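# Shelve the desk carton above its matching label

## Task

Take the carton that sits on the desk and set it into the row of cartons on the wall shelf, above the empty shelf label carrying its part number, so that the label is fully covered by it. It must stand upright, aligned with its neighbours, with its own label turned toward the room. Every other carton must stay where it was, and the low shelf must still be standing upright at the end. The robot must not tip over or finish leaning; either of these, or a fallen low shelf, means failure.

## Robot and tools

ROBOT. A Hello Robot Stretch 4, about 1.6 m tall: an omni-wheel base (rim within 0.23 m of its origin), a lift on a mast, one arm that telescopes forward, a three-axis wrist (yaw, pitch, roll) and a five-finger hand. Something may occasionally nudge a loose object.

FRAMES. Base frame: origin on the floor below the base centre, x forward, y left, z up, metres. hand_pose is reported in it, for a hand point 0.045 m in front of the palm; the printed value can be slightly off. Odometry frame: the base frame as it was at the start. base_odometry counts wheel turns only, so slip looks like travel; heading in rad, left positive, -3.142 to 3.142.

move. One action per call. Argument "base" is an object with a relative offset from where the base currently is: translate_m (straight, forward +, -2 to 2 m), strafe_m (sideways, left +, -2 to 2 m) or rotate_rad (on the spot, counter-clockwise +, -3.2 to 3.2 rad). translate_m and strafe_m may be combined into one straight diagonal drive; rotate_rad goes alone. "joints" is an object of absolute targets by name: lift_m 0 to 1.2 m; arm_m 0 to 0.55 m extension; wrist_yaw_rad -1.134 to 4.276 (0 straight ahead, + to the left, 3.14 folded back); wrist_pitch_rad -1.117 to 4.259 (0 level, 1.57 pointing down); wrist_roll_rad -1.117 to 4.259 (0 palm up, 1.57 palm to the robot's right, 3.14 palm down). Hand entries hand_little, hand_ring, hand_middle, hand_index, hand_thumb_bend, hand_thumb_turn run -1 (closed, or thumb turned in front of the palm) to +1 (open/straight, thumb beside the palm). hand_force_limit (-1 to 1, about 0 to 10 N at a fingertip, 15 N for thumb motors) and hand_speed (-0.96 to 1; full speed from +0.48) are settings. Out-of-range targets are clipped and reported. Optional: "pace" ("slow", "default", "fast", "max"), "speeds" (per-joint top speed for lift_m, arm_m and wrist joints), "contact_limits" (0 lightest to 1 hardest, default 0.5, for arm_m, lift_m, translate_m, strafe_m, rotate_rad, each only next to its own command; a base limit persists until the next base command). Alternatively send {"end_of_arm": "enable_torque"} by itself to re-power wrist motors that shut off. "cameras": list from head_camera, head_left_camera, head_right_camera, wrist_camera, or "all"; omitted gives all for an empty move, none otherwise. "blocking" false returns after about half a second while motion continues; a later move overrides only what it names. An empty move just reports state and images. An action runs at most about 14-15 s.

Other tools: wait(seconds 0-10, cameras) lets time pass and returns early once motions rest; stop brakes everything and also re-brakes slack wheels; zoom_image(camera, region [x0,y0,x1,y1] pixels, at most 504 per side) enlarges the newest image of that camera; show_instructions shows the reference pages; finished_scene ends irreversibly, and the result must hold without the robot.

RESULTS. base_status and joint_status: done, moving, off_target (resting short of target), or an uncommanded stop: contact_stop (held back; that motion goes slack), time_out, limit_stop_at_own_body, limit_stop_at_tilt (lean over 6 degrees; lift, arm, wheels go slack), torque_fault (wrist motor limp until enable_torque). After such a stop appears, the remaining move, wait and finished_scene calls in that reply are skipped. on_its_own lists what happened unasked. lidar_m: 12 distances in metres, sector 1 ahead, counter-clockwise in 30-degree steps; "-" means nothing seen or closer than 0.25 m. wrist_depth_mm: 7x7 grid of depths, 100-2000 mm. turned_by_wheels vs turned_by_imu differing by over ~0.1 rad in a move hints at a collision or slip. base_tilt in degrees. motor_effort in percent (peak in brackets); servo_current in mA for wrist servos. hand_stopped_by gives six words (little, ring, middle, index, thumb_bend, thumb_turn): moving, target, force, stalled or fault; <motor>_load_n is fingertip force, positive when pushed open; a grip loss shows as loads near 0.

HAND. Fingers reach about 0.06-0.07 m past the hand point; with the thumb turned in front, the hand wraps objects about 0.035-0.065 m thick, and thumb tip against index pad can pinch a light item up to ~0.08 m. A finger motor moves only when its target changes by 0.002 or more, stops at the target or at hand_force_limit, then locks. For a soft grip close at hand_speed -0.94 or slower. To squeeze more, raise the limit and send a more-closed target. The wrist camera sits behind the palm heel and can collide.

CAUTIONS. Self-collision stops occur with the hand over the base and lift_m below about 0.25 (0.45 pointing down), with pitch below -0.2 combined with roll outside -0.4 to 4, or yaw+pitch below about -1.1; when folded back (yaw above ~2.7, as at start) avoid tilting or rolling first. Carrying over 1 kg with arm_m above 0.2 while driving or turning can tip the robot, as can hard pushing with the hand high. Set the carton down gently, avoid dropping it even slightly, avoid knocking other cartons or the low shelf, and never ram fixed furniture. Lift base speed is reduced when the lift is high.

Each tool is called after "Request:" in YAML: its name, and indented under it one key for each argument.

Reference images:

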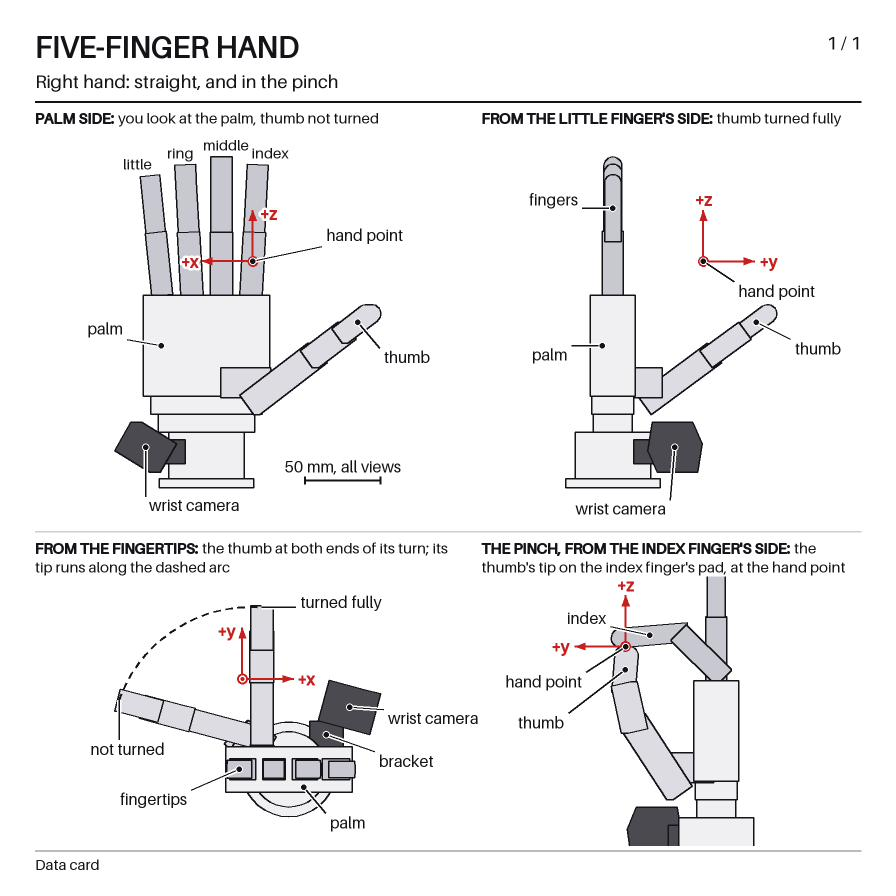

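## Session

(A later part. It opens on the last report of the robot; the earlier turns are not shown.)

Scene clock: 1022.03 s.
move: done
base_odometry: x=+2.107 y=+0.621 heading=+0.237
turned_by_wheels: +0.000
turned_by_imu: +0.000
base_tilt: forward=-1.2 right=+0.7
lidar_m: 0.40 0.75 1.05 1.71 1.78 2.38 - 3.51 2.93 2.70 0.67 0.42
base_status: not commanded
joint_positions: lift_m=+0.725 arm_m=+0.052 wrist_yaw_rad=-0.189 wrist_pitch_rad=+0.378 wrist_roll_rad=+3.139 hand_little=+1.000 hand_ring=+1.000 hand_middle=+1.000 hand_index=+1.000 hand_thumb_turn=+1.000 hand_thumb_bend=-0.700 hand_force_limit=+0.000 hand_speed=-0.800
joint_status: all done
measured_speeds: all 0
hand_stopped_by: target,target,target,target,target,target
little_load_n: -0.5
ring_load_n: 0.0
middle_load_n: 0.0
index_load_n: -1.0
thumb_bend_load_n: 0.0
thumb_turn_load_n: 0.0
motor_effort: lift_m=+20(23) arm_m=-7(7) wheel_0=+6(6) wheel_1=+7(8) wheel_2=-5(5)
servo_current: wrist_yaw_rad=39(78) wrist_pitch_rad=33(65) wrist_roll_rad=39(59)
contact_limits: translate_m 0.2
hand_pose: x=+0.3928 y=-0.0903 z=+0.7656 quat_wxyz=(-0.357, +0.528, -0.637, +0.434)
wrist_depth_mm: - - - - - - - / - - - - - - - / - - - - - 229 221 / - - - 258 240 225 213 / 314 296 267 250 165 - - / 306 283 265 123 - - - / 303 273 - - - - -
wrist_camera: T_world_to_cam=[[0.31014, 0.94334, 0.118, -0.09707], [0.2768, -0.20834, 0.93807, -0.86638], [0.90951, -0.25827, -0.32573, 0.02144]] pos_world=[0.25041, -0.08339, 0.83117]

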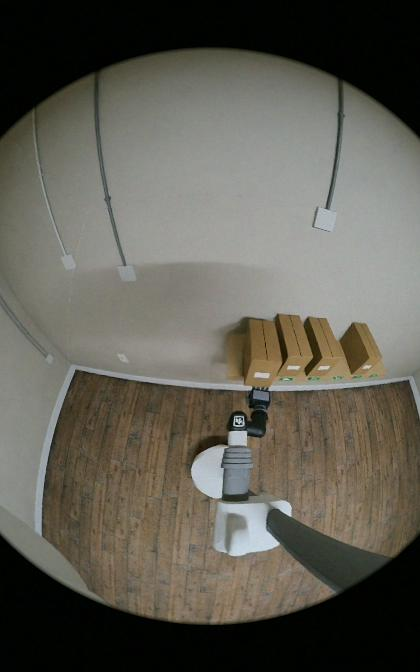

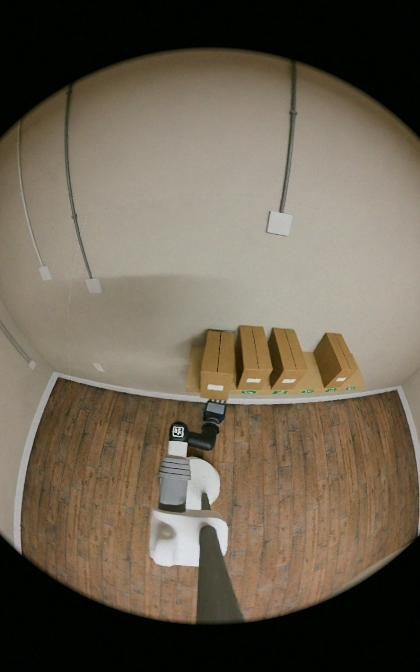

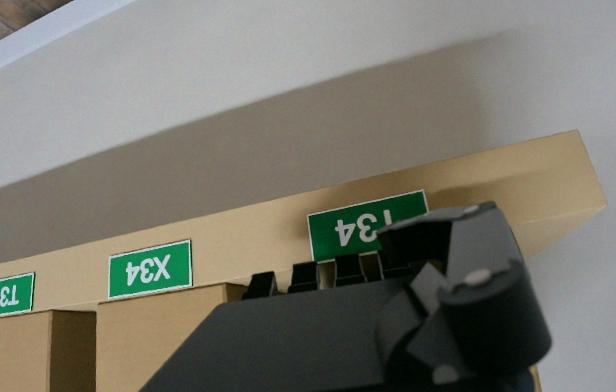

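Request:
move:
  joints: {"lift_m": 0.71}
  speeds: {"lift_m": 0.02}

Request:
move:
  joints: {"lift_m": 0.70}
  speeds: {"lift_m": 0.02}
  cameras: ["head_left_camera", "head_right_camera", "wrist_camera"]

Request:
zoom_image:
  camera: "head_right_camera"
  region: [170, 280, 330, 420]

Request:
zoom_image:
  camera: "head_left_camera"
  region: [210, 280, 370, 420]

Scene clock: 1027.97 s.
move: done
base_odometry: x=+2.107 y=+0.621 heading=+0.237
turned_by_wheels: +0.000
turned_by_imu: +0.000
base_tilt: forward=-1.1 right=+0.6
lidar_m: 0.40 0.75 1.05 1.70 1.80 2.42 - 3.49 2.93 2.71 0.67 0.42
base_status: not commanded
joint_positions: lift_m=+0.710 arm_m=+0.052 wrist_yaw_rad=-0.189 wrist_pitch_rad=+0.378 wrist_roll_rad=+3.139 hand_little=+1.000 hand_ring=+1.000 hand_middle=+1.000 hand_index=+1.000 hand_thumb_turn=+1.000 hand_thumb_bend=-0.700 hand_force_limit=+0.000 hand_speed=-0.800
joint_status: all done
measured_speeds: all 0
hand_stopped_by: target,target,target,target,target,target
little_load_n: 0.0
ring_load_n: 0.0
middle_load_n: 0.0
index_load_n: -1.0
thumb_bend_load_n: 0.5
thumb_turn_load_n: 0.0
motor_effort: lift_m=+20(22) arm_m=-6(7) wheel_0=+6(6) wheel_1=+7(8) wheel_2=-5(5)
servo_current: wrist_yaw_rad=52(65) wrist_pitch_rad=33(52) wrist_roll_rad=39(52)
contact_limits: translate_m 0.2
hand_pose: x=+0.3928 y=-0.0903 z=+0.7506 quat_wxyz=(-0.357, +0.528, -0.637, +0.434)
wrist_depth_mm: - - - - - - - / - - - - - - - / - - - - - - - / - - - - 237 224 214 / - 290 266 250 165 - - / 303 283 255 126 - - - / 304 273 - - - - -
pictures: none

Scene clock: 1028.80 s.
move: done
base_odometry: x=+2.107 y=+0.621 heading=+0.237
turned_by_wheels: +0.000
turned_by_imu: +0.000
base_tilt: forward=-1.3 right=+0.8
lidar_m: 0.40 0.75 1.07 1.69 1.79 2.41 - 3.50 2.92 2.72 0.67 0.42
base_status: not commanded
joint_positions: lift_m=+0.700 arm_m=+0.052 wrist_yaw_rad=-0.189 wrist_pitch_rad=+0.378 wrist_roll_rad=+3.139 hand_little=+1.000 hand_ring=+1.000 hand_middle=+1.000 hand_index=+1.000 hand_thumb_turn=+1.000 hand_thumb_bend=-0.700 hand_force_limit=+0.000 hand_speed=-0.800
joint_status: all done
measured_speeds: all 0
hand_stopped_by: target,target,target,target,target,target
little_load_n: 0.0
ring_load_n: 0.0
middle_load_n: 0.0
index_load_n: -1.0
thumb_bend_load_n: 0.0
thumb_turn_load_n: -0.5
motor_effort: lift_m=+21(24) arm_m=-7(7) wheel_0=+6(6) wheel_1=+7(8) wheel_2=-5(5)
servo_current: wrist_yaw_rad=39(52) wrist_pitch_rad=26(52) wrist_roll_rad=52(52)
contact_limits: translate_m 0.2
hand_pose: x=+0.3928 y=-0.0903 z=+0.7406 quat_wxyz=(-0.357, +0.528, -0.637, +0.434)
wrist_depth_mm: - - - - - - - / - - - - - - - / - - - - - - - / - - - - 236 218 213 / - 286 266 249 165 - - / 300 286 256 126 - - - / 306 273 - - - - -
wrist_camera: T_world_to_cam=[[0.31014, 0.94334, 0.118, -0.09411], [0.2768, -0.20834, 0.93807, -0.84283], [0.90951, -0.25827, -0.32573, 0.01327]] pos_world=[0.25041, -0.08339, 0.80607]

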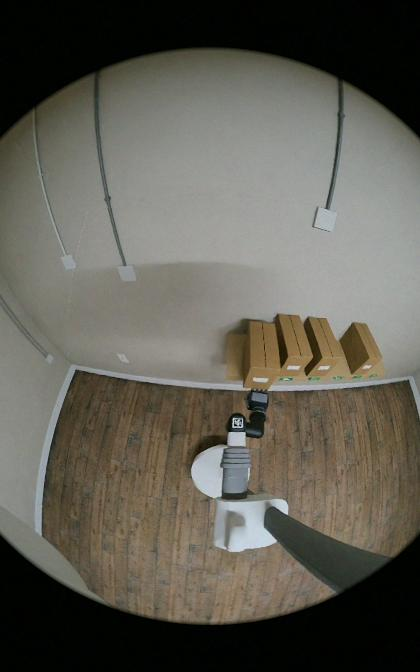

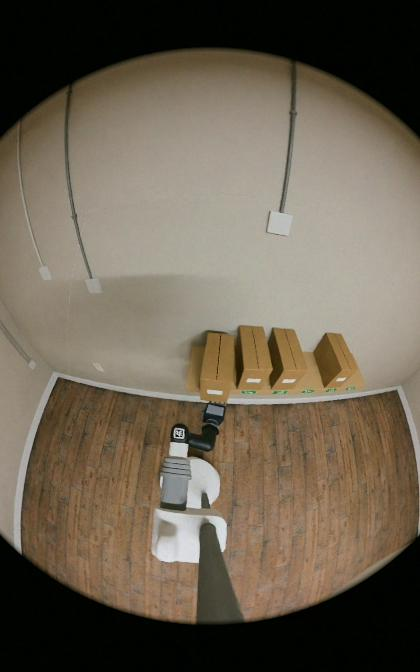

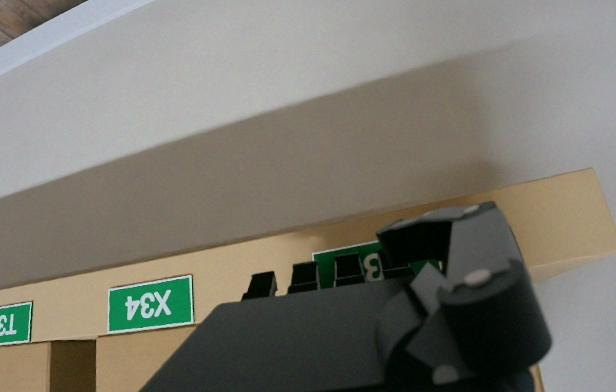

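Scaled by 3.150 from the camera's image (finer frame: 600x960).

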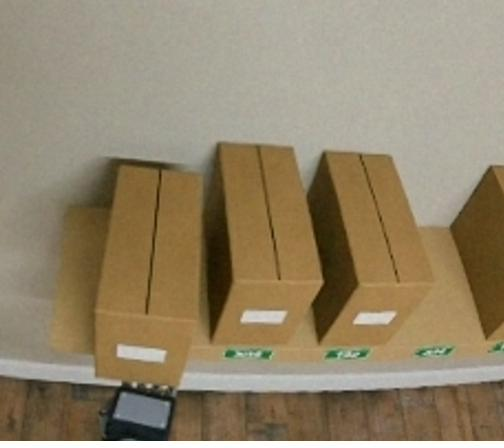

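Scaled by 3.150 from the camera's image (finer frame: 600x960).

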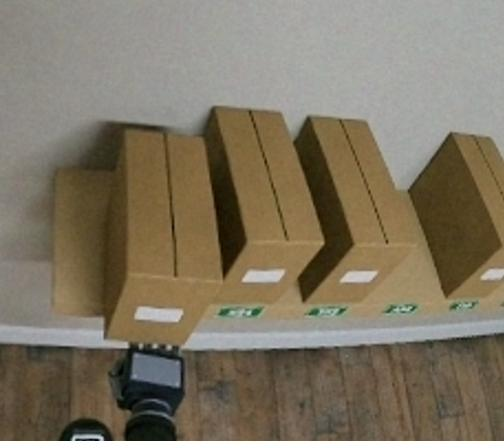

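Request:
move:
  joints: {"lift_m": 0.685}
  speeds: {"lift_m": 0.02}
  cameras: ["head_left_camera", "head_right_camera", "wrist_camera"]

Request:
zoom_image:
  camera: "head_right_camera"
  region: [170, 280, 330, 420]

Request:
zoom_image:
  camera: "head_left_camera"
  region: [210, 280, 370, 420]

Scene clock: 1032.97 s.
move: done
base_odometry: x=+2.107 y=+0.621 heading=+0.237
turned_by_wheels: +0.000
turned_by_imu: +0.000
base_tilt: forward=-1.1 right=+0.6
lidar_m: 0.40 0.75 1.07 1.69 1.80 2.42 - 3.50 2.93 2.71 0.65 0.41
base_status: not commanded
joint_positions: lift_m=+0.685 arm_m=+0.052 wrist_yaw_rad=-0.189 wrist_pitch_rad=+0.378 wrist_roll_rad=+3.139 hand_little=+1.000 hand_ring=+1.000 hand_middle=+1.000 hand_index=+1.000 hand_thumb_turn=+1.000 hand_thumb_bend=-0.700 hand_force_limit=+0.000 hand_speed=-0.800
joint_status: all done
measured_speeds: all 0
hand_stopped_by: target,target,target,target,target,target
little_load_n: 0.0
ring_load_n: 0.0
middle_load_n: 0.0
index_load_n: -0.5
thumb_bend_load_n: 0.0
thumb_turn_load_n: 0.0
motor_effort: lift_m=+20(24) arm_m=-6(7) wheel_0=+5(6) wheel_1=+8(8) wheel_2=-5(5)
servo_current: wrist_yaw_rad=26(59) wrist_pitch_rad=26(59) wrist_roll_rad=46(52)
contact_limits: translate_m 0.2
hand_pose: x=+0.3928 y=-0.0903 z=+0.7257 quat_wxyz=(-0.357, +0.528, -0.637, +0.434)
wrist_depth_mm: - - - - - - - / - - - - - - - / - - - - - - - / - - - - - - - / - - 260 241 162 - - / 296 282 255 126 - - - / 294 273 - - - - -
wrist_camera: T_world_to_cam=[[0.31014, 0.94334, 0.118, -0.09235], [0.2768, -0.20834, 0.93807, -0.82886], [0.90951, -0.25827, -0.32573, 0.00841]] pos_world=[0.25041, -0.08339, 0.79117]

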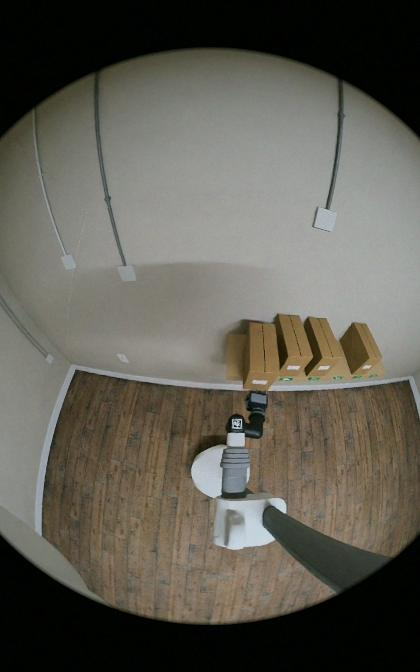

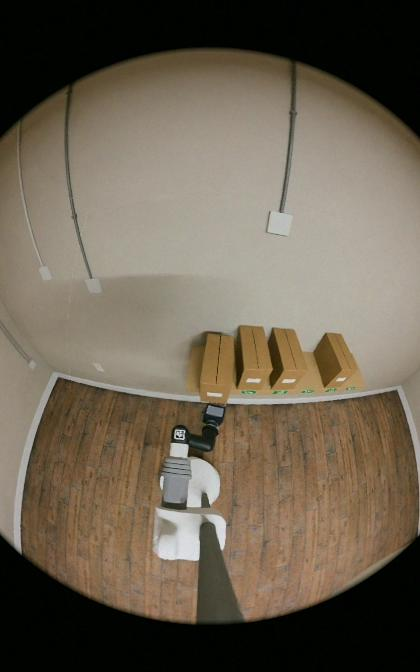

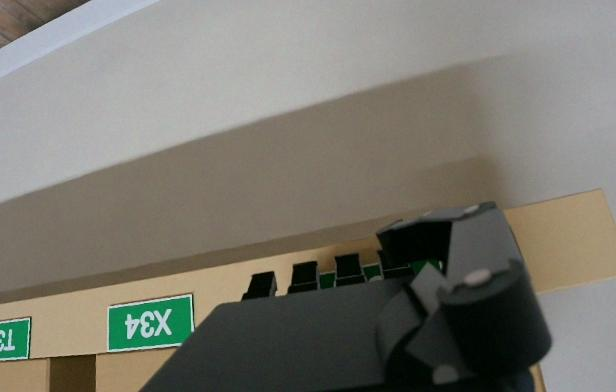

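Scaled by 3.150 from the camera's image (finer frame: 600x960).

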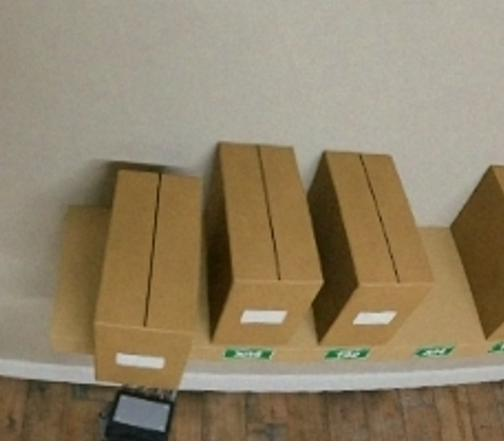

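Scaled by 3.150 from the camera's image (finer frame: 600x960).

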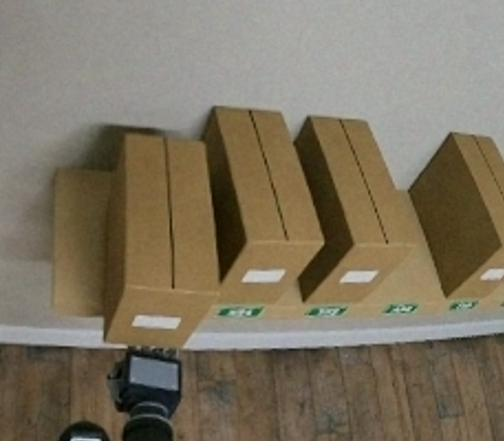

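Request:
move:
  joints: {"lift_m": 0.675}
  speeds: {"lift_m": 0.02}
  cameras: ["head_left_camera", "head_right_camera", "wrist_camera"]

Request:
zoom_image:
  camera: "head_right_camera"
  region: [170, 280, 330, 420]

Request:
zoom_image:
  camera: "head_left_camera"
  region: [210, 280, 370, 420]

Scene clock: 1043.00 s.
move: done
base_odometry: x=+2.107 y=+0.621 heading=+0.237
turned_by_wheels: +0.000
turned_by_imu: +0.000
base_tilt: forward=-1.0 right=+0.7
lidar_m: 0.40 0.76 1.04 1.71 1.76 2.42 - 3.49 2.92 2.71 0.68 0.41
base_status: not commanded
joint_positions: lift_m=+0.675 arm_m=+0.052 wrist_yaw_rad=-0.189 wrist_pitch_rad=+0.378 wrist_roll_rad=+3.139 hand_little=+1.000 hand_ring=+1.000 hand_middle=+1.000 hand_index=+1.000 hand_thumb_turn=+1.000 hand_thumb_bend=-0.700 hand_force_limit=+0.000 hand_speed=-0.800
joint_status: all done
measured_speeds: all 0
hand_stopped_by: target,target,target,target,target,target
little_load_n: 0.0
ring_load_n: 0.0
middle_load_n: 0.0
index_load_n: 0.0
thumb_bend_load_n: 0.0
thumb_turn_load_n: 0.0
motor_effort: lift_m=+18(23) arm_m=-6(6) wheel_0=+6(6) wheel_1=+7(8) wheel_2=-5(5)
servo_current: wrist_yaw_rad=65(65) wrist_pitch_rad=20(52) wrist_roll_rad=52(65)
contact_limits: translate_m 0.2
hand_pose: x=+0.3927 y=-0.0903 z=+0.7158 quat_wxyz=(-0.357, +0.528, -0.637, +0.434)
wrist_depth_mm: - - - - - - - / - - - - - - - / - - - - - - - / - - - - - - - / - - - 237 145 - - / 294 278 253 126 - - - / 293 272 - - - - -
wrist_camera: T_world_to_cam=[[0.31014, 0.94334, 0.118, -0.0912], [0.2768, -0.20834, 0.93807, -0.81966], [0.90951, -0.25827, -0.32573, 0.00522]] pos_world=[0.25041, -0.08339, 0.78137]

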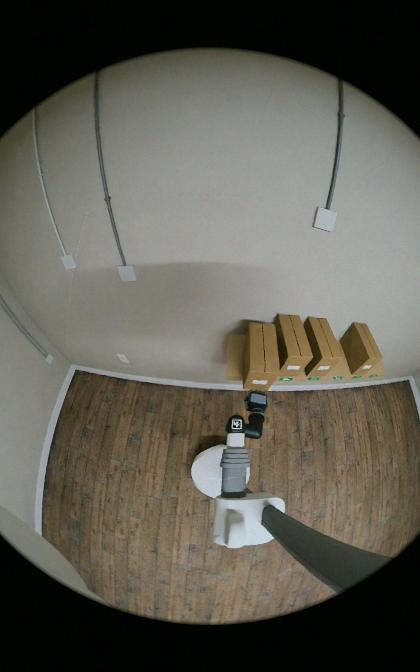

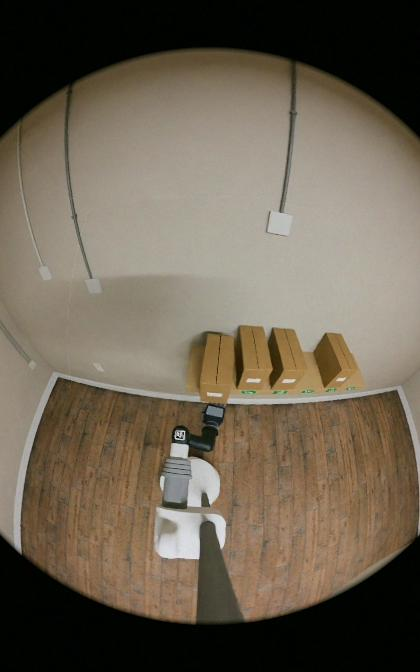

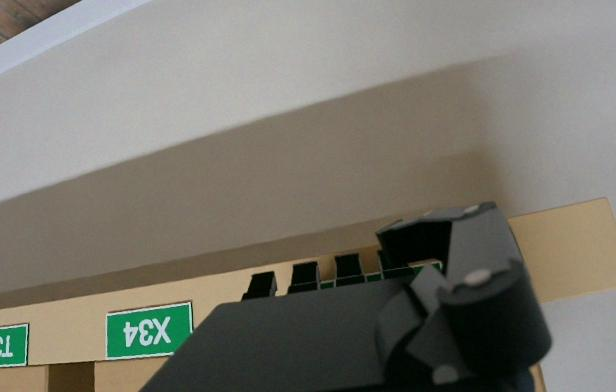

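Scaled by 3.150 from the camera's image (finer frame: 600x960).

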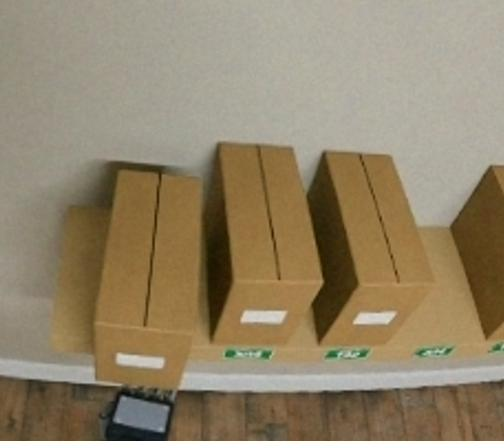

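Scaled by 3.150 from the camera's image (finer frame: 600x960).

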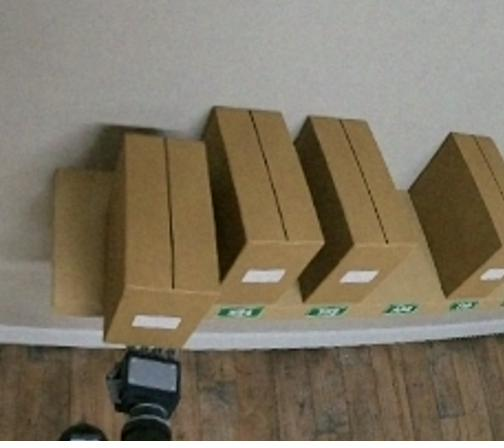

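Request:
move:
  joints: {"arm_m": 0.01, "lift_m": 0.665}
  speeds: {"arm_m": 0.06, "lift_m": 0.05}

Request:
move:
  base: {"translate_m": -0.12}
  joints: {"lift_m": 0.56, "wrist_pitch_rad": -0.5, "hand_thumb_bend": 1.0}
  cameras: ["all"]

Scene clock: 1047.03 s.
move: done
base_odometry: x=+2.107 y=+0.621 heading=+0.237
turned_by_wheels: +0.000
turned_by_imu: +0.000
base_tilt: forward=-1.1 right=+0.9
lidar_m: 0.40 0.75 1.04 1.70 1.78 2.39 - 3.50 2.93 2.70 0.67 0.41
base_status: not commanded
joint_positions: lift_m=+0.665 arm_m=+0.010 wrist_yaw_rad=-0.189 wrist_pitch_rad=+0.378 wrist_roll_rad=+3.139 hand_little=+1.000 hand_ring=+1.000 hand_middle=+1.000 hand_index=+1.000 hand_thumb_turn=+1.000 hand_thumb_bend=-0.700 hand_force_limit=+0.000 hand_speed=-0.800
joint_status: all done
measured_speeds: all 0
hand_stopped_by: target,target,target,target,target,target
little_load_n: 0.0
ring_load_n: 0.0
middle_load_n: 0.0
index_load_n: 0.0
thumb_bend_load_n: 0.0
thumb_turn_load_n: 0.0
motor_effort: lift_m=+19(24) arm_m=-7(9) wheel_0=+6(6) wheel_1=+8(8) wheel_2=-5(5)
servo_current: wrist_yaw_rad=52(65) wrist_pitch_rad=52(59) wrist_roll_rad=46(65)
contact_limits: translate_m 0.2
hand_pose: x=+0.3508 y=-0.0903 z=+0.7058 quat_wxyz=(-0.357, +0.528, -0.637, +0.434)
wrist_depth_mm: 878 - - - - - - / - - - - - - - / - - - - - - - / - - - - - - - / - - - - 144 - - / 334 315 171 123 - - - / 324 315 - - - - -
pictures: none

Scene clock: 1053.47 s.
move: done
base_odometry: x=+1.991 y=+0.593 heading=+0.236
turned_by_wheels: -0.001
turned_by_imu: -0.002
base_tilt: forward=-1.2 right=+0.8
lidar_m: 0.49 0.86 1.23 1.68 1.79 2.40 - 3.49 2.92 2.80 0.86 0.52
base_status: done
joint_positions: lift_m=+0.560 arm_m=+0.010 wrist_yaw_rad=-0.189 wrist_pitch_rad=-0.490 wrist_roll_rad=+3.139 hand_little=+1.000 hand_ring=+1.000 hand_middle=+1.000 hand_index=+1.000 hand_thumb_turn=+1.000 hand_thumb_bend=+1.000 hand_force_limit=+0.000 hand_speed=-0.800
joint_status: all done
measured_speeds: all 0
hand_stopped_by: target,target,target,target,target,target
little_load_n: 0.0
ring_load_n: 0.0
middle_load_n: 0.0
index_load_n: 0.0
thumb_bend_load_n: 0.0
thumb_turn_load_n: 0.0
motor_effort: lift_m=+18(24) arm_m=-7(7) wheel_0=-4(13) wheel_1=-6(12) wheel_2=+1(13)
servo_current: wrist_yaw_rad=52(72) wrist_pitch_rad=46(442) wrist_roll_rad=39(65)
hand_pose: x=+0.3902 y=-0.0979 z=+0.7895 quat_wxyz=(-0.545, +0.328, -0.396, +0.662)
wrist_depth_mm: - 366 343 336 309 304 - / 402 394 379 276 263 258 - / 449 449 410 298 286 278 - / 634 477 449 325 309 304 - / - - - 330 325 - - / - - 128 123 - - - / - - - - - - -
pictures: head_camera, head_left_camera, head_right_camera, wrist_camera
wrist_camera: T_world_to_cam=[[0.17773, 0.96873, 0.17311, -0.08133], [-0.5337, -0.05291, 0.84402, -0.48386], [0.82679, -0.2424, 0.50761, -0.59447]] pos_world=[0.24772, -0.09091, 0.72422]

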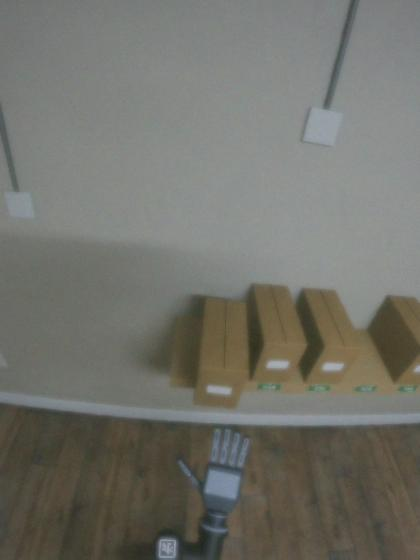

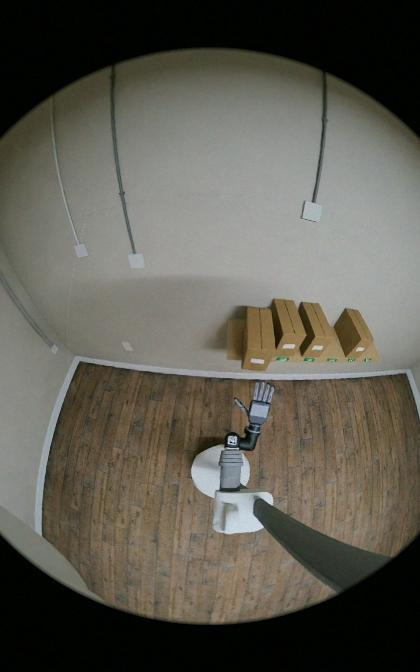

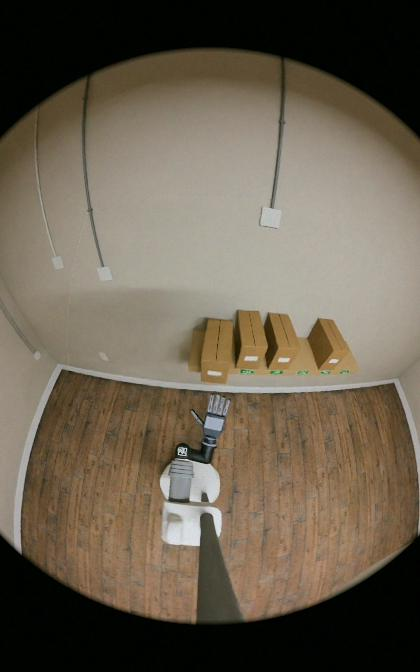

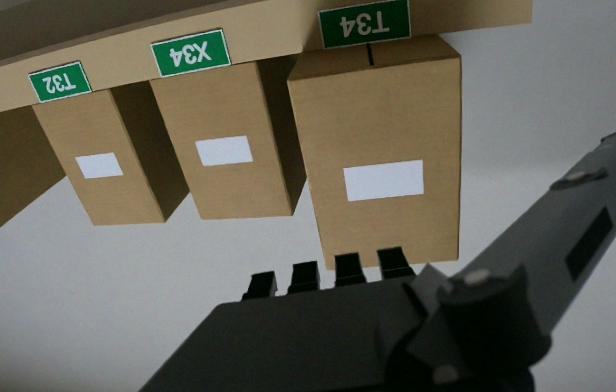

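Request:
zoom_image:
  camera: "wrist_camera"
  region: [280, 0, 480, 270]

Request:
zoom_image:
  camera: "wrist_camera"
  region: [330, 150, 440, 210]

Request:
zoom_image:
  camera: "head_camera"
  region: [160, 280, 340, 420]

Scaled by 1.867.

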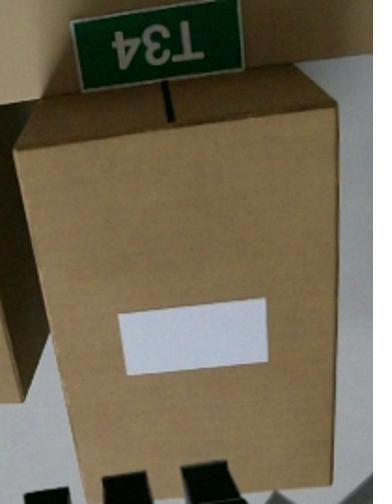

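Scaled by 4.582.

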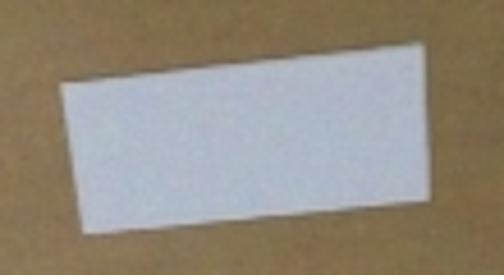

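Scaled by 2.800 from the camera's image (finer frame: 600x800).

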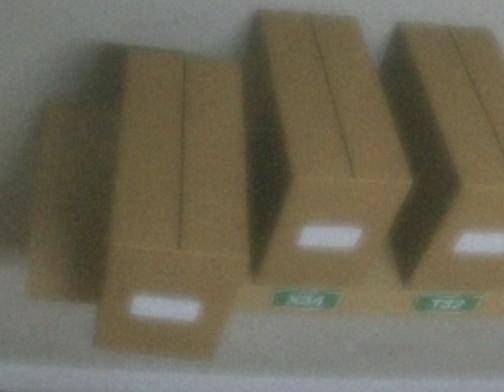

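Request:
zoom_image:
  camera: "head_right_camera"
  region: [180, 300, 280, 390]

Request:
zoom_image:
  camera: "head_left_camera"
  region: [220, 290, 320, 380]

Scaled by 5.040 from the camera's image (finer frame: 600x960).

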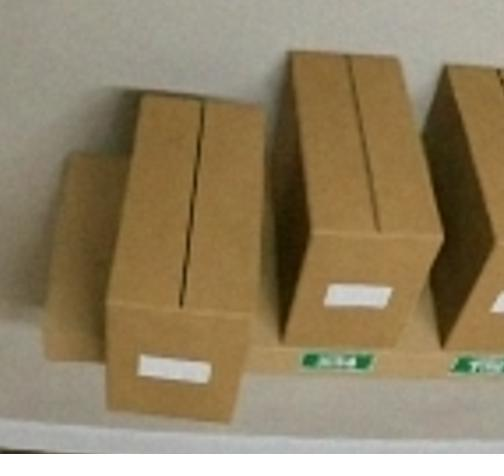

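Scaled by 5.040 from the camera's image (finer frame: 600x960).

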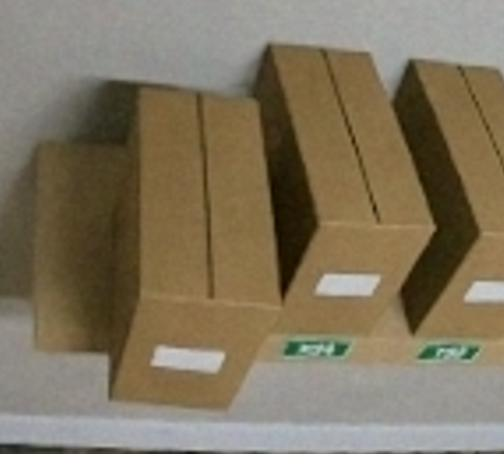

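Request:
move:
  base: {"strafe_m": -0.03}
  joints: {"lift_m": 0.925, "wrist_yaw_rad": 0.0}

Request:
move:
  joints: {"wrist_pitch_rad": 1.571}
  cameras: ["all"]

Request:
zoom_image:
  camera: "head_right_camera"
  region: [180, 280, 300, 440]

Scene clock: 1124.93 s.
move: done
base_odometry: x=+1.998 y=+0.564 heading=+0.236
turned_by_wheels: +0.000
turned_by_imu: +0.000
base_tilt: forward=-1.3 right=+0.6
lidar_m: 0.50 0.87 1.21 1.73 1.83 2.49 - 3.45 2.89 2.79 0.83 0.50
base_status: done
joint_positions: lift_m=+0.925 arm_m=+0.010 wrist_yaw_rad=-0.002 wrist_pitch_rad=-0.490 wrist_roll_rad=+3.139 hand_little=+1.000 hand_ring=+1.000 hand_middle=+1.000 hand_index=+1.000 hand_thumb_turn=+1.000 hand_thumb_bend=+1.000 hand_force_limit=+0.000 hand_speed=-0.800
joint_status: all done
measured_speeds: all 0
hand_stopped_by: target,target,target,target,target,target
little_load_n: 0.0
ring_load_n: 0.0
middle_load_n: 0.0
index_load_n: -0.5
thumb_bend_load_n: 0.0
thumb_turn_load_n: 0.0
motor_effort: lift_m=+24(31) arm_m=-7(7) wheel_0=+2(13) wheel_1=-5(14) wheel_2=-1(2)
servo_current: wrist_yaw_rad=39(91) wrist_pitch_rad=52(65) wrist_roll_rad=46(59)
hand_pose: x=+0.4048 y=-0.0572 z=+1.1540 quat_wxyz=(-0.605, +0.364, -0.364, +0.608)
wrist_depth_mm: - - - - - - - / - - - - - - - / - - - - - - - / - - - - - - - / - - - - 189 - - / - - 127 123 - - - / - - - - - - -
pictures: none

Scene clock: 1126.70 s.
move: done
base_odometry: x=+1.998 y=+0.564 heading=+0.236
turned_by_wheels: +0.000
turned_by_imu: +0.000
base_tilt: forward=-1.0 right=+0.7
lidar_m: 0.49 0.85 1.21 1.73 1.82 2.51 - 3.45 2.90 2.79 0.84 0.52
base_status: not commanded
joint_positions: lift_m=+0.925 arm_m=+0.010 wrist_yaw_rad=-0.002 wrist_pitch_rad=+1.568 wrist_roll_rad=+3.139 hand_little=+1.000 hand_ring=+1.000 hand_middle=+1.000 hand_index=+1.000 hand_thumb_turn=+1.000 hand_thumb_bend=+1.000 hand_force_limit=+0.000 hand_speed=-0.800
joint_status: all done
measured_speeds: all 0
hand_stopped_by: target,target,target,target,target,target
little_load_n: 0.0
ring_load_n: 0.0
middle_load_n: 0.0
index_load_n: 0.0
thumb_bend_load_n: 0.0
thumb_turn_load_n: 0.0
motor_effort: lift_m=+24(24) arm_m=-7(7) wheel_0=+1(2) wheel_1=-5(6) wheel_2=-1(1)
servo_current: wrist_yaw_rad=26(65) wrist_pitch_rad=26(78) wrist_roll_rad=39(72)
hand_pose: x=+0.1213 y=-0.0566 z=+0.8814 quat_wxyz=(-0.001, +0.707, -0.707, +0.001)
wrist_depth_mm: 1060 1042 1008 798 798 976 960 / 1078 1060 1060 820 798 991 976 / 1098 1078 1060 820 809 991 991 / 1098 1060 1060 1060 1025 1025 - / 1118 1098 1078 1060 1042 1042 - / 1118 1098 1078 125 - - - / 1138 1138 - - - - -
pictures: head_camera, head_left_camera, head_right_camera, wrist_camera
wrist_camera: T_world_to_cam=[[0.15863, 0.98455, -0.07407, 0.13168], [0.98623, -0.15445, 0.05915, -0.2011], [0.0468, -0.08243, -0.9955, 1.01973]] pos_world=[0.12972, -0.07665, 1.03679]

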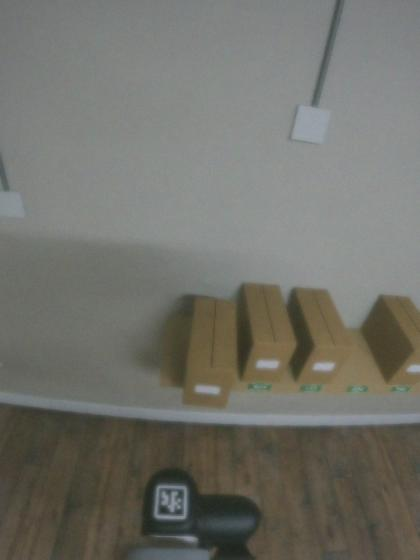

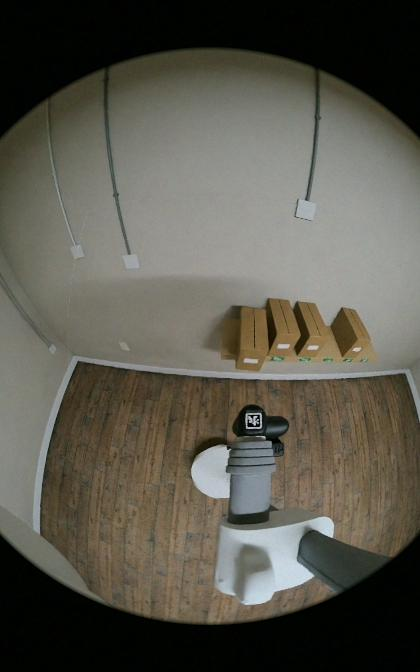

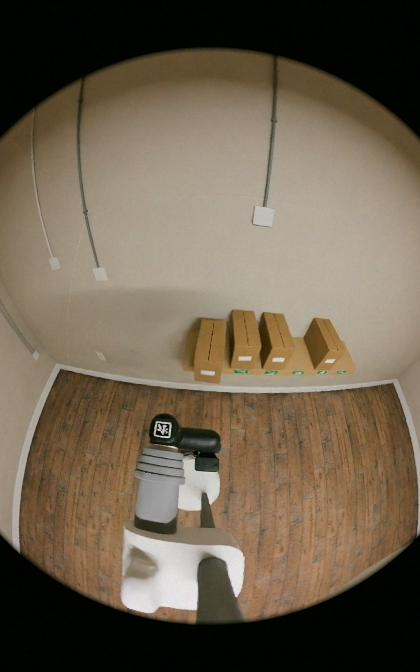

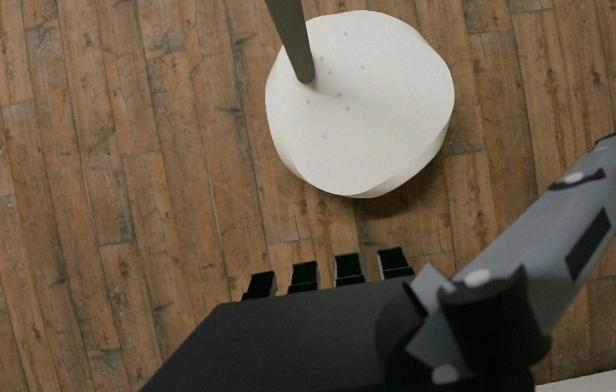

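Scaled by 3.150 from the camera's image (finer frame: 600x960).

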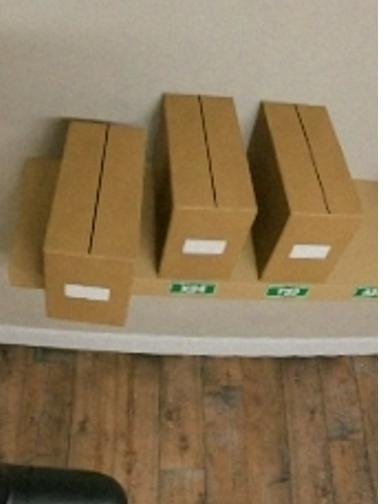

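Request:
move:
  base: {"translate_m": 0.12}
  pace: "slow"

Request:
move:
  joints: {"arm_m": 0.19}
  speeds: {"arm_m": 0.1}
  contact_limits: {"arm_m": 0.2}
  cameras: ["all"]

Request:
zoom_image:
  camera: "head_right_camera"
  region: [170, 280, 290, 440]

Request:
zoom_image:
  camera: "head_left_camera"
  region: [210, 280, 330, 440]

Scene clock: 1132.90 s.
move: done
base_odometry: x=+2.114 y=+0.592 heading=+0.237
turned_by_wheels: +0.001
turned_by_imu: +0.001
base_tilt: forward=-1.3 right=+0.6
lidar_m: 0.38 0.75 1.04 1.72 1.82 2.50 - 3.49 2.87 2.72 0.66 0.40
base_status: done
joint_positions: lift_m=+0.925 arm_m=+0.010 wrist_yaw_rad=-0.002 wrist_pitch_rad=+1.568 wrist_roll_rad=+3.139 hand_little=+1.000 hand_ring=+1.000 hand_middle=+1.000 hand_index=+1.000 hand_thumb_turn=+1.000 hand_thumb_bend=+1.000 hand_force_limit=+0.000 hand_speed=-0.800
joint_status: not commanded
measured_speeds: all 0
hand_stopped_by: target,target,target,target,target,target
little_load_n: 0.0
ring_load_n: 0.0
middle_load_n: 0.0
index_load_n: 0.5
thumb_bend_load_n: 0.0
thumb_turn_load_n: 0.0
motor_effort: lift_m=+24(24) arm_m=-6(7) wheel_0=+5(14) wheel_1=+7(11) wheel_2=-4(9)
servo_current: wrist_yaw_rad=46(65) wrist_pitch_rad=20(52) wrist_roll_rad=46(72)
hand_pose: x=+0.1213 y=-0.0566 z=+0.8814 quat_wxyz=(-0.001, +0.707, -0.707, +0.001)
wrist_depth_mm: 1060 1042 1042 798 798 991 976 / 1060 1060 1042 820 809 1008 976 / 1078 1078 1042 820 809 1008 991 / 1098 1098 1060 1042 1025 1025 - / 1118 1118 1078 1060 1042 1025 - / 1138 1098 1078 125 - - - / 1160 1118 - - - - -
pictures: none

Scene clock: 1135.23 s.
move: done
base_odometry: x=+2.114 y=+0.592 heading=+0.237
turned_by_wheels: +0.000
turned_by_imu: +0.000
base_tilt: forward=-1.1 right=+0.5
lidar_m: 0.41 0.76 1.04 1.73 1.82 2.49 - 3.50 2.89 2.69 0.67 0.45
base_status: not commanded
joint_positions: lift_m=+0.925 arm_m=+0.190 wrist_yaw_rad=-0.002 wrist_pitch_rad=+1.569 wrist_roll_rad=+3.139 hand_little=+1.000 hand_ring=+1.000 hand_middle=+1.000 hand_index=+1.000 hand_thumb_turn=+1.000 hand_thumb_bend=+1.000 hand_force_limit=+0.000 hand_speed=-0.800
joint_status: all done
measured_speeds: all 0
hand_stopped_by: target,target,target,target,target,target
little_load_n: 0.0
ring_load_n: 0.0
middle_load_n: 0.0
index_load_n: 0.0
thumb_bend_load_n: 0.0
thumb_turn_load_n: 0.0
motor_effort: lift_m=+24(24) arm_m=+7(9) wheel_0=+5(6) wheel_1=+7(7) wheel_2=-4(4)
servo_current: wrist_yaw_rad=33(65) wrist_pitch_rad=26(52) wrist_roll_rad=59(65)
contact_limits: arm_m 0.2
hand_pose: x=+0.3008 y=-0.0567 z=+0.8814 quat_wxyz=(-0.001, +0.707, -0.707, +0.001)
wrist_depth_mm: 1060 1060 1042 809 788 976 976 / 1078 1060 1042 820 798 991 976 / 1098 1078 1042 1025 1025 1008 991 / 1118 1098 1060 1042 1025 1025 - / 1118 1098 1078 1042 1042 1042 - / 1118 1118 1098 125 - - - / - - - - - - -
pictures: head_camera, head_left_camera, head_right_camera, wrist_camera
wrist_camera: T_world_to_cam=[[0.15851, 0.98457, -0.07414, 0.1033], [0.98627, -0.15436, 0.05875, -0.37781], [0.0464, -0.08244, -0.99552, 1.01147]] pos_world=[0.30932, -0.07665, 1.03679]

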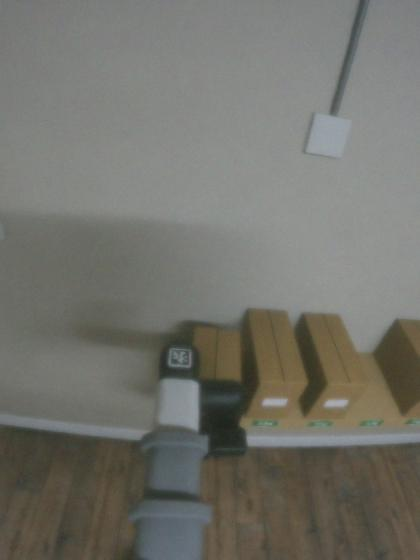

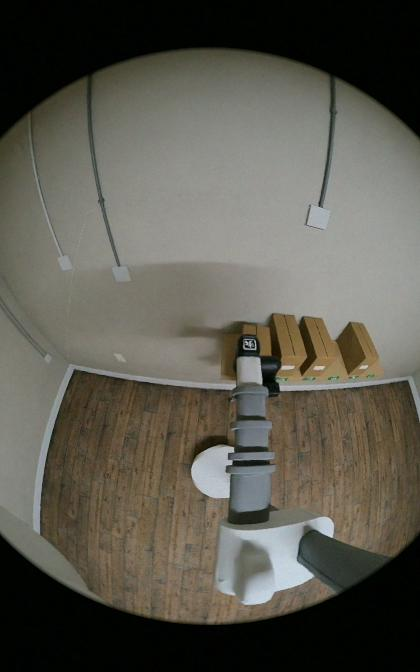

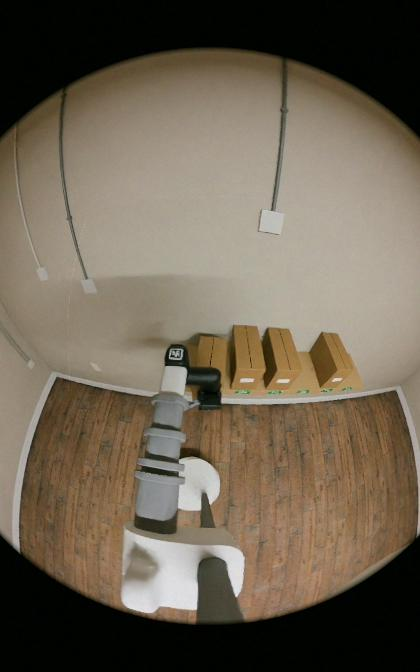

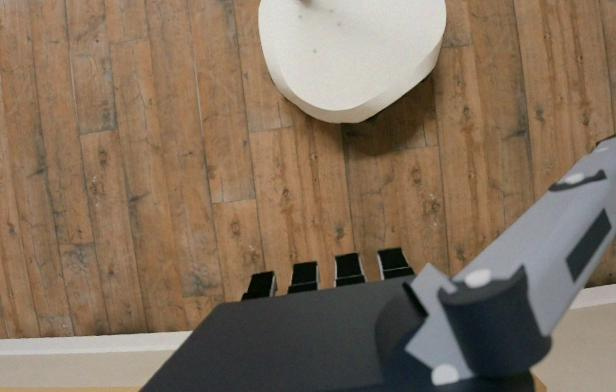

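Scaled by 3.150 from the camera's image (finer frame: 600x960).

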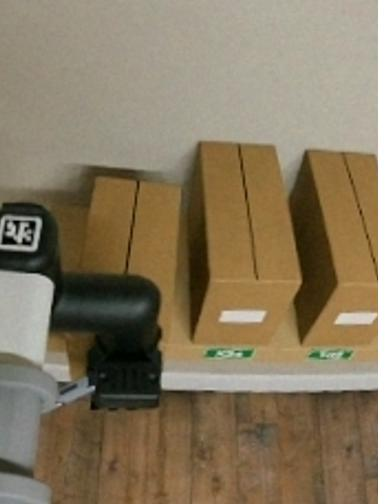

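Scaled by 3.150 from the camera's image (finer frame: 600x960).

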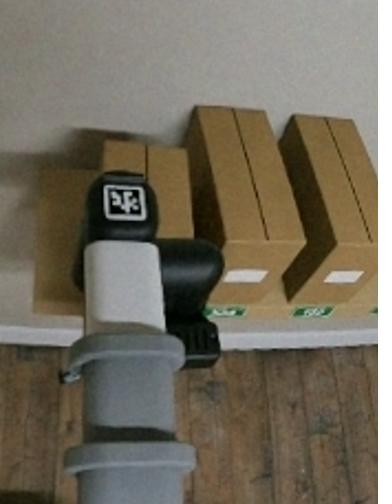

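Request:
move:
  joints: {"arm_m": 0.23}
  speeds: {"arm_m": 0.04}
  contact_limits: {"arm_m": 0.1}
  cameras: ["all"]

Request:
zoom_image:
  camera: "head_right_camera"
  region: [170, 280, 290, 440]

Request:
zoom_image:
  camera: "head_left_camera"
  region: [210, 280, 330, 440]

Scene clock: 1139.77 s.
move: done
base_odometry: x=+2.114 y=+0.592 heading=+0.237
turned_by_wheels: +0.000
turned_by_imu: +0.000
base_tilt: forward=-1.2 right=+0.7
lidar_m: 0.47 0.74 1.05 1.72 1.83 2.51 - 3.48 2.90 2.71 0.67 0.50
base_status: not commanded
joint_positions: lift_m=+0.925 arm_m=+0.230 wrist_yaw_rad=-0.002 wrist_pitch_rad=+1.571 wrist_roll_rad=+3.139 hand_little=+1.000 hand_ring=+1.000 hand_middle=+1.000 hand_index=+1.000 hand_thumb_turn=+1.000 hand_thumb_bend=+1.000 hand_force_limit=+0.000 hand_speed=-0.800
joint_status: all done
measured_speeds: all 0
hand_stopped_by: target,target,target,target,target,target
little_load_n: 0.0
ring_load_n: 0.5
middle_load_n: 0.0
index_load_n: 0.0
thumb_bend_load_n: 0.0
thumb_turn_load_n: 0.0
motor_effort: lift_m=+24(24) arm_m=+8(11) wheel_0=+5(6) wheel_1=+7(8) wheel_2=-4(4)
servo_current: wrist_yaw_rad=20(65) wrist_pitch_rad=33(52) wrist_roll_rad=46(72)
contact_limits: arm_m 0.1
hand_pose: x=+0.3402 y=-0.0567 z=+0.8816 quat_wxyz=(+0.000, +0.707, -0.707, +0.000)
wrist_depth_mm: 1078 1060 1042 809 798 991 960 / 1078 1060 1042 809 891 991 976 / 1078 1060 1078 1042 1042 1008 991 / 1118 1078 1060 1060 1025 1025 - / 1118 1078 1078 1060 1025 1025 - / 1118 1098 1078 125 - - - / 1118 - - - - - -
pictures: head_camera, head_left_camera, head_right_camera, wrist_camera
wrist_camera: T_world_to_cam=[[0.15832, 0.98457, -0.07454, 0.09748], [0.98641, -0.15435, 0.05628, -0.41455], [0.0439, -0.08244, -0.99563, 1.0107]] pos_world=[0.34911, -0.07665, 1.03688]

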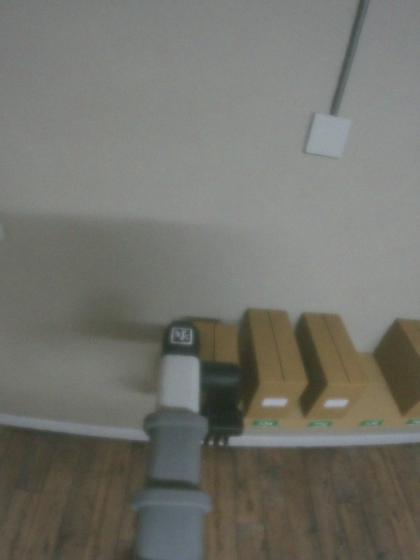

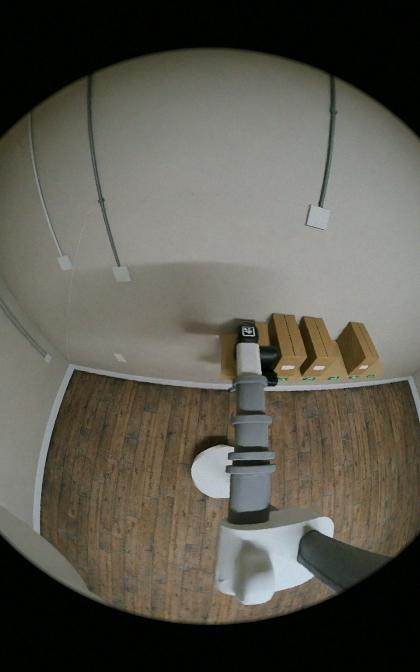

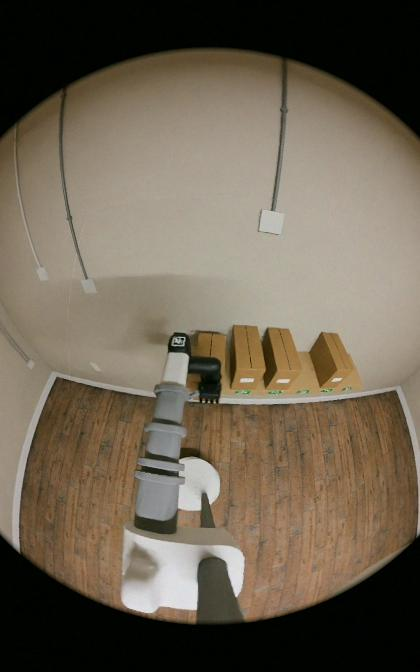

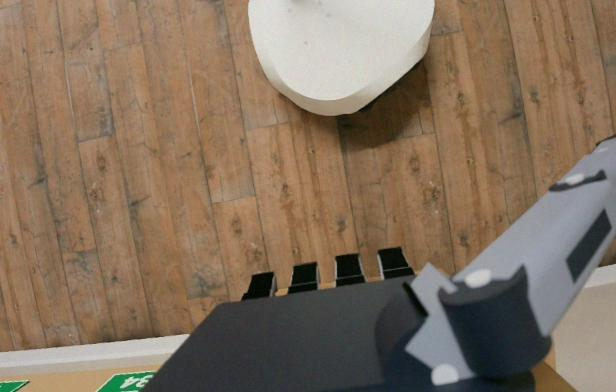

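Scaled by 3.150 from the camera's image (finer frame: 600x960).

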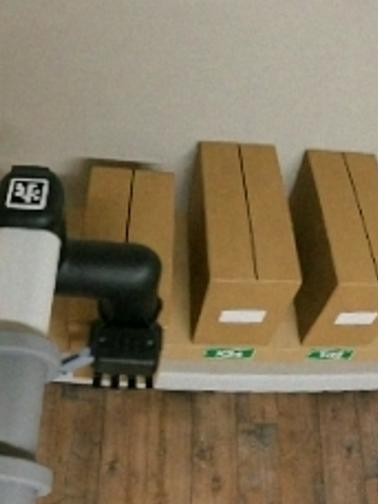

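Scaled by 3.150 from the camera's image (finer frame: 600x960).

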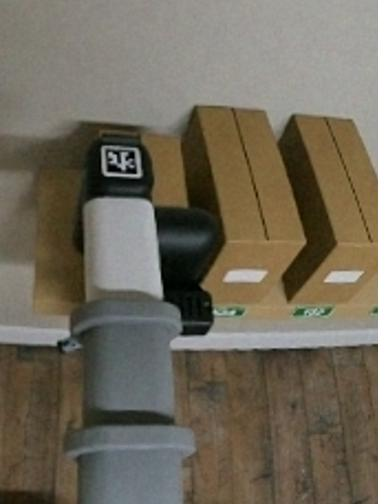

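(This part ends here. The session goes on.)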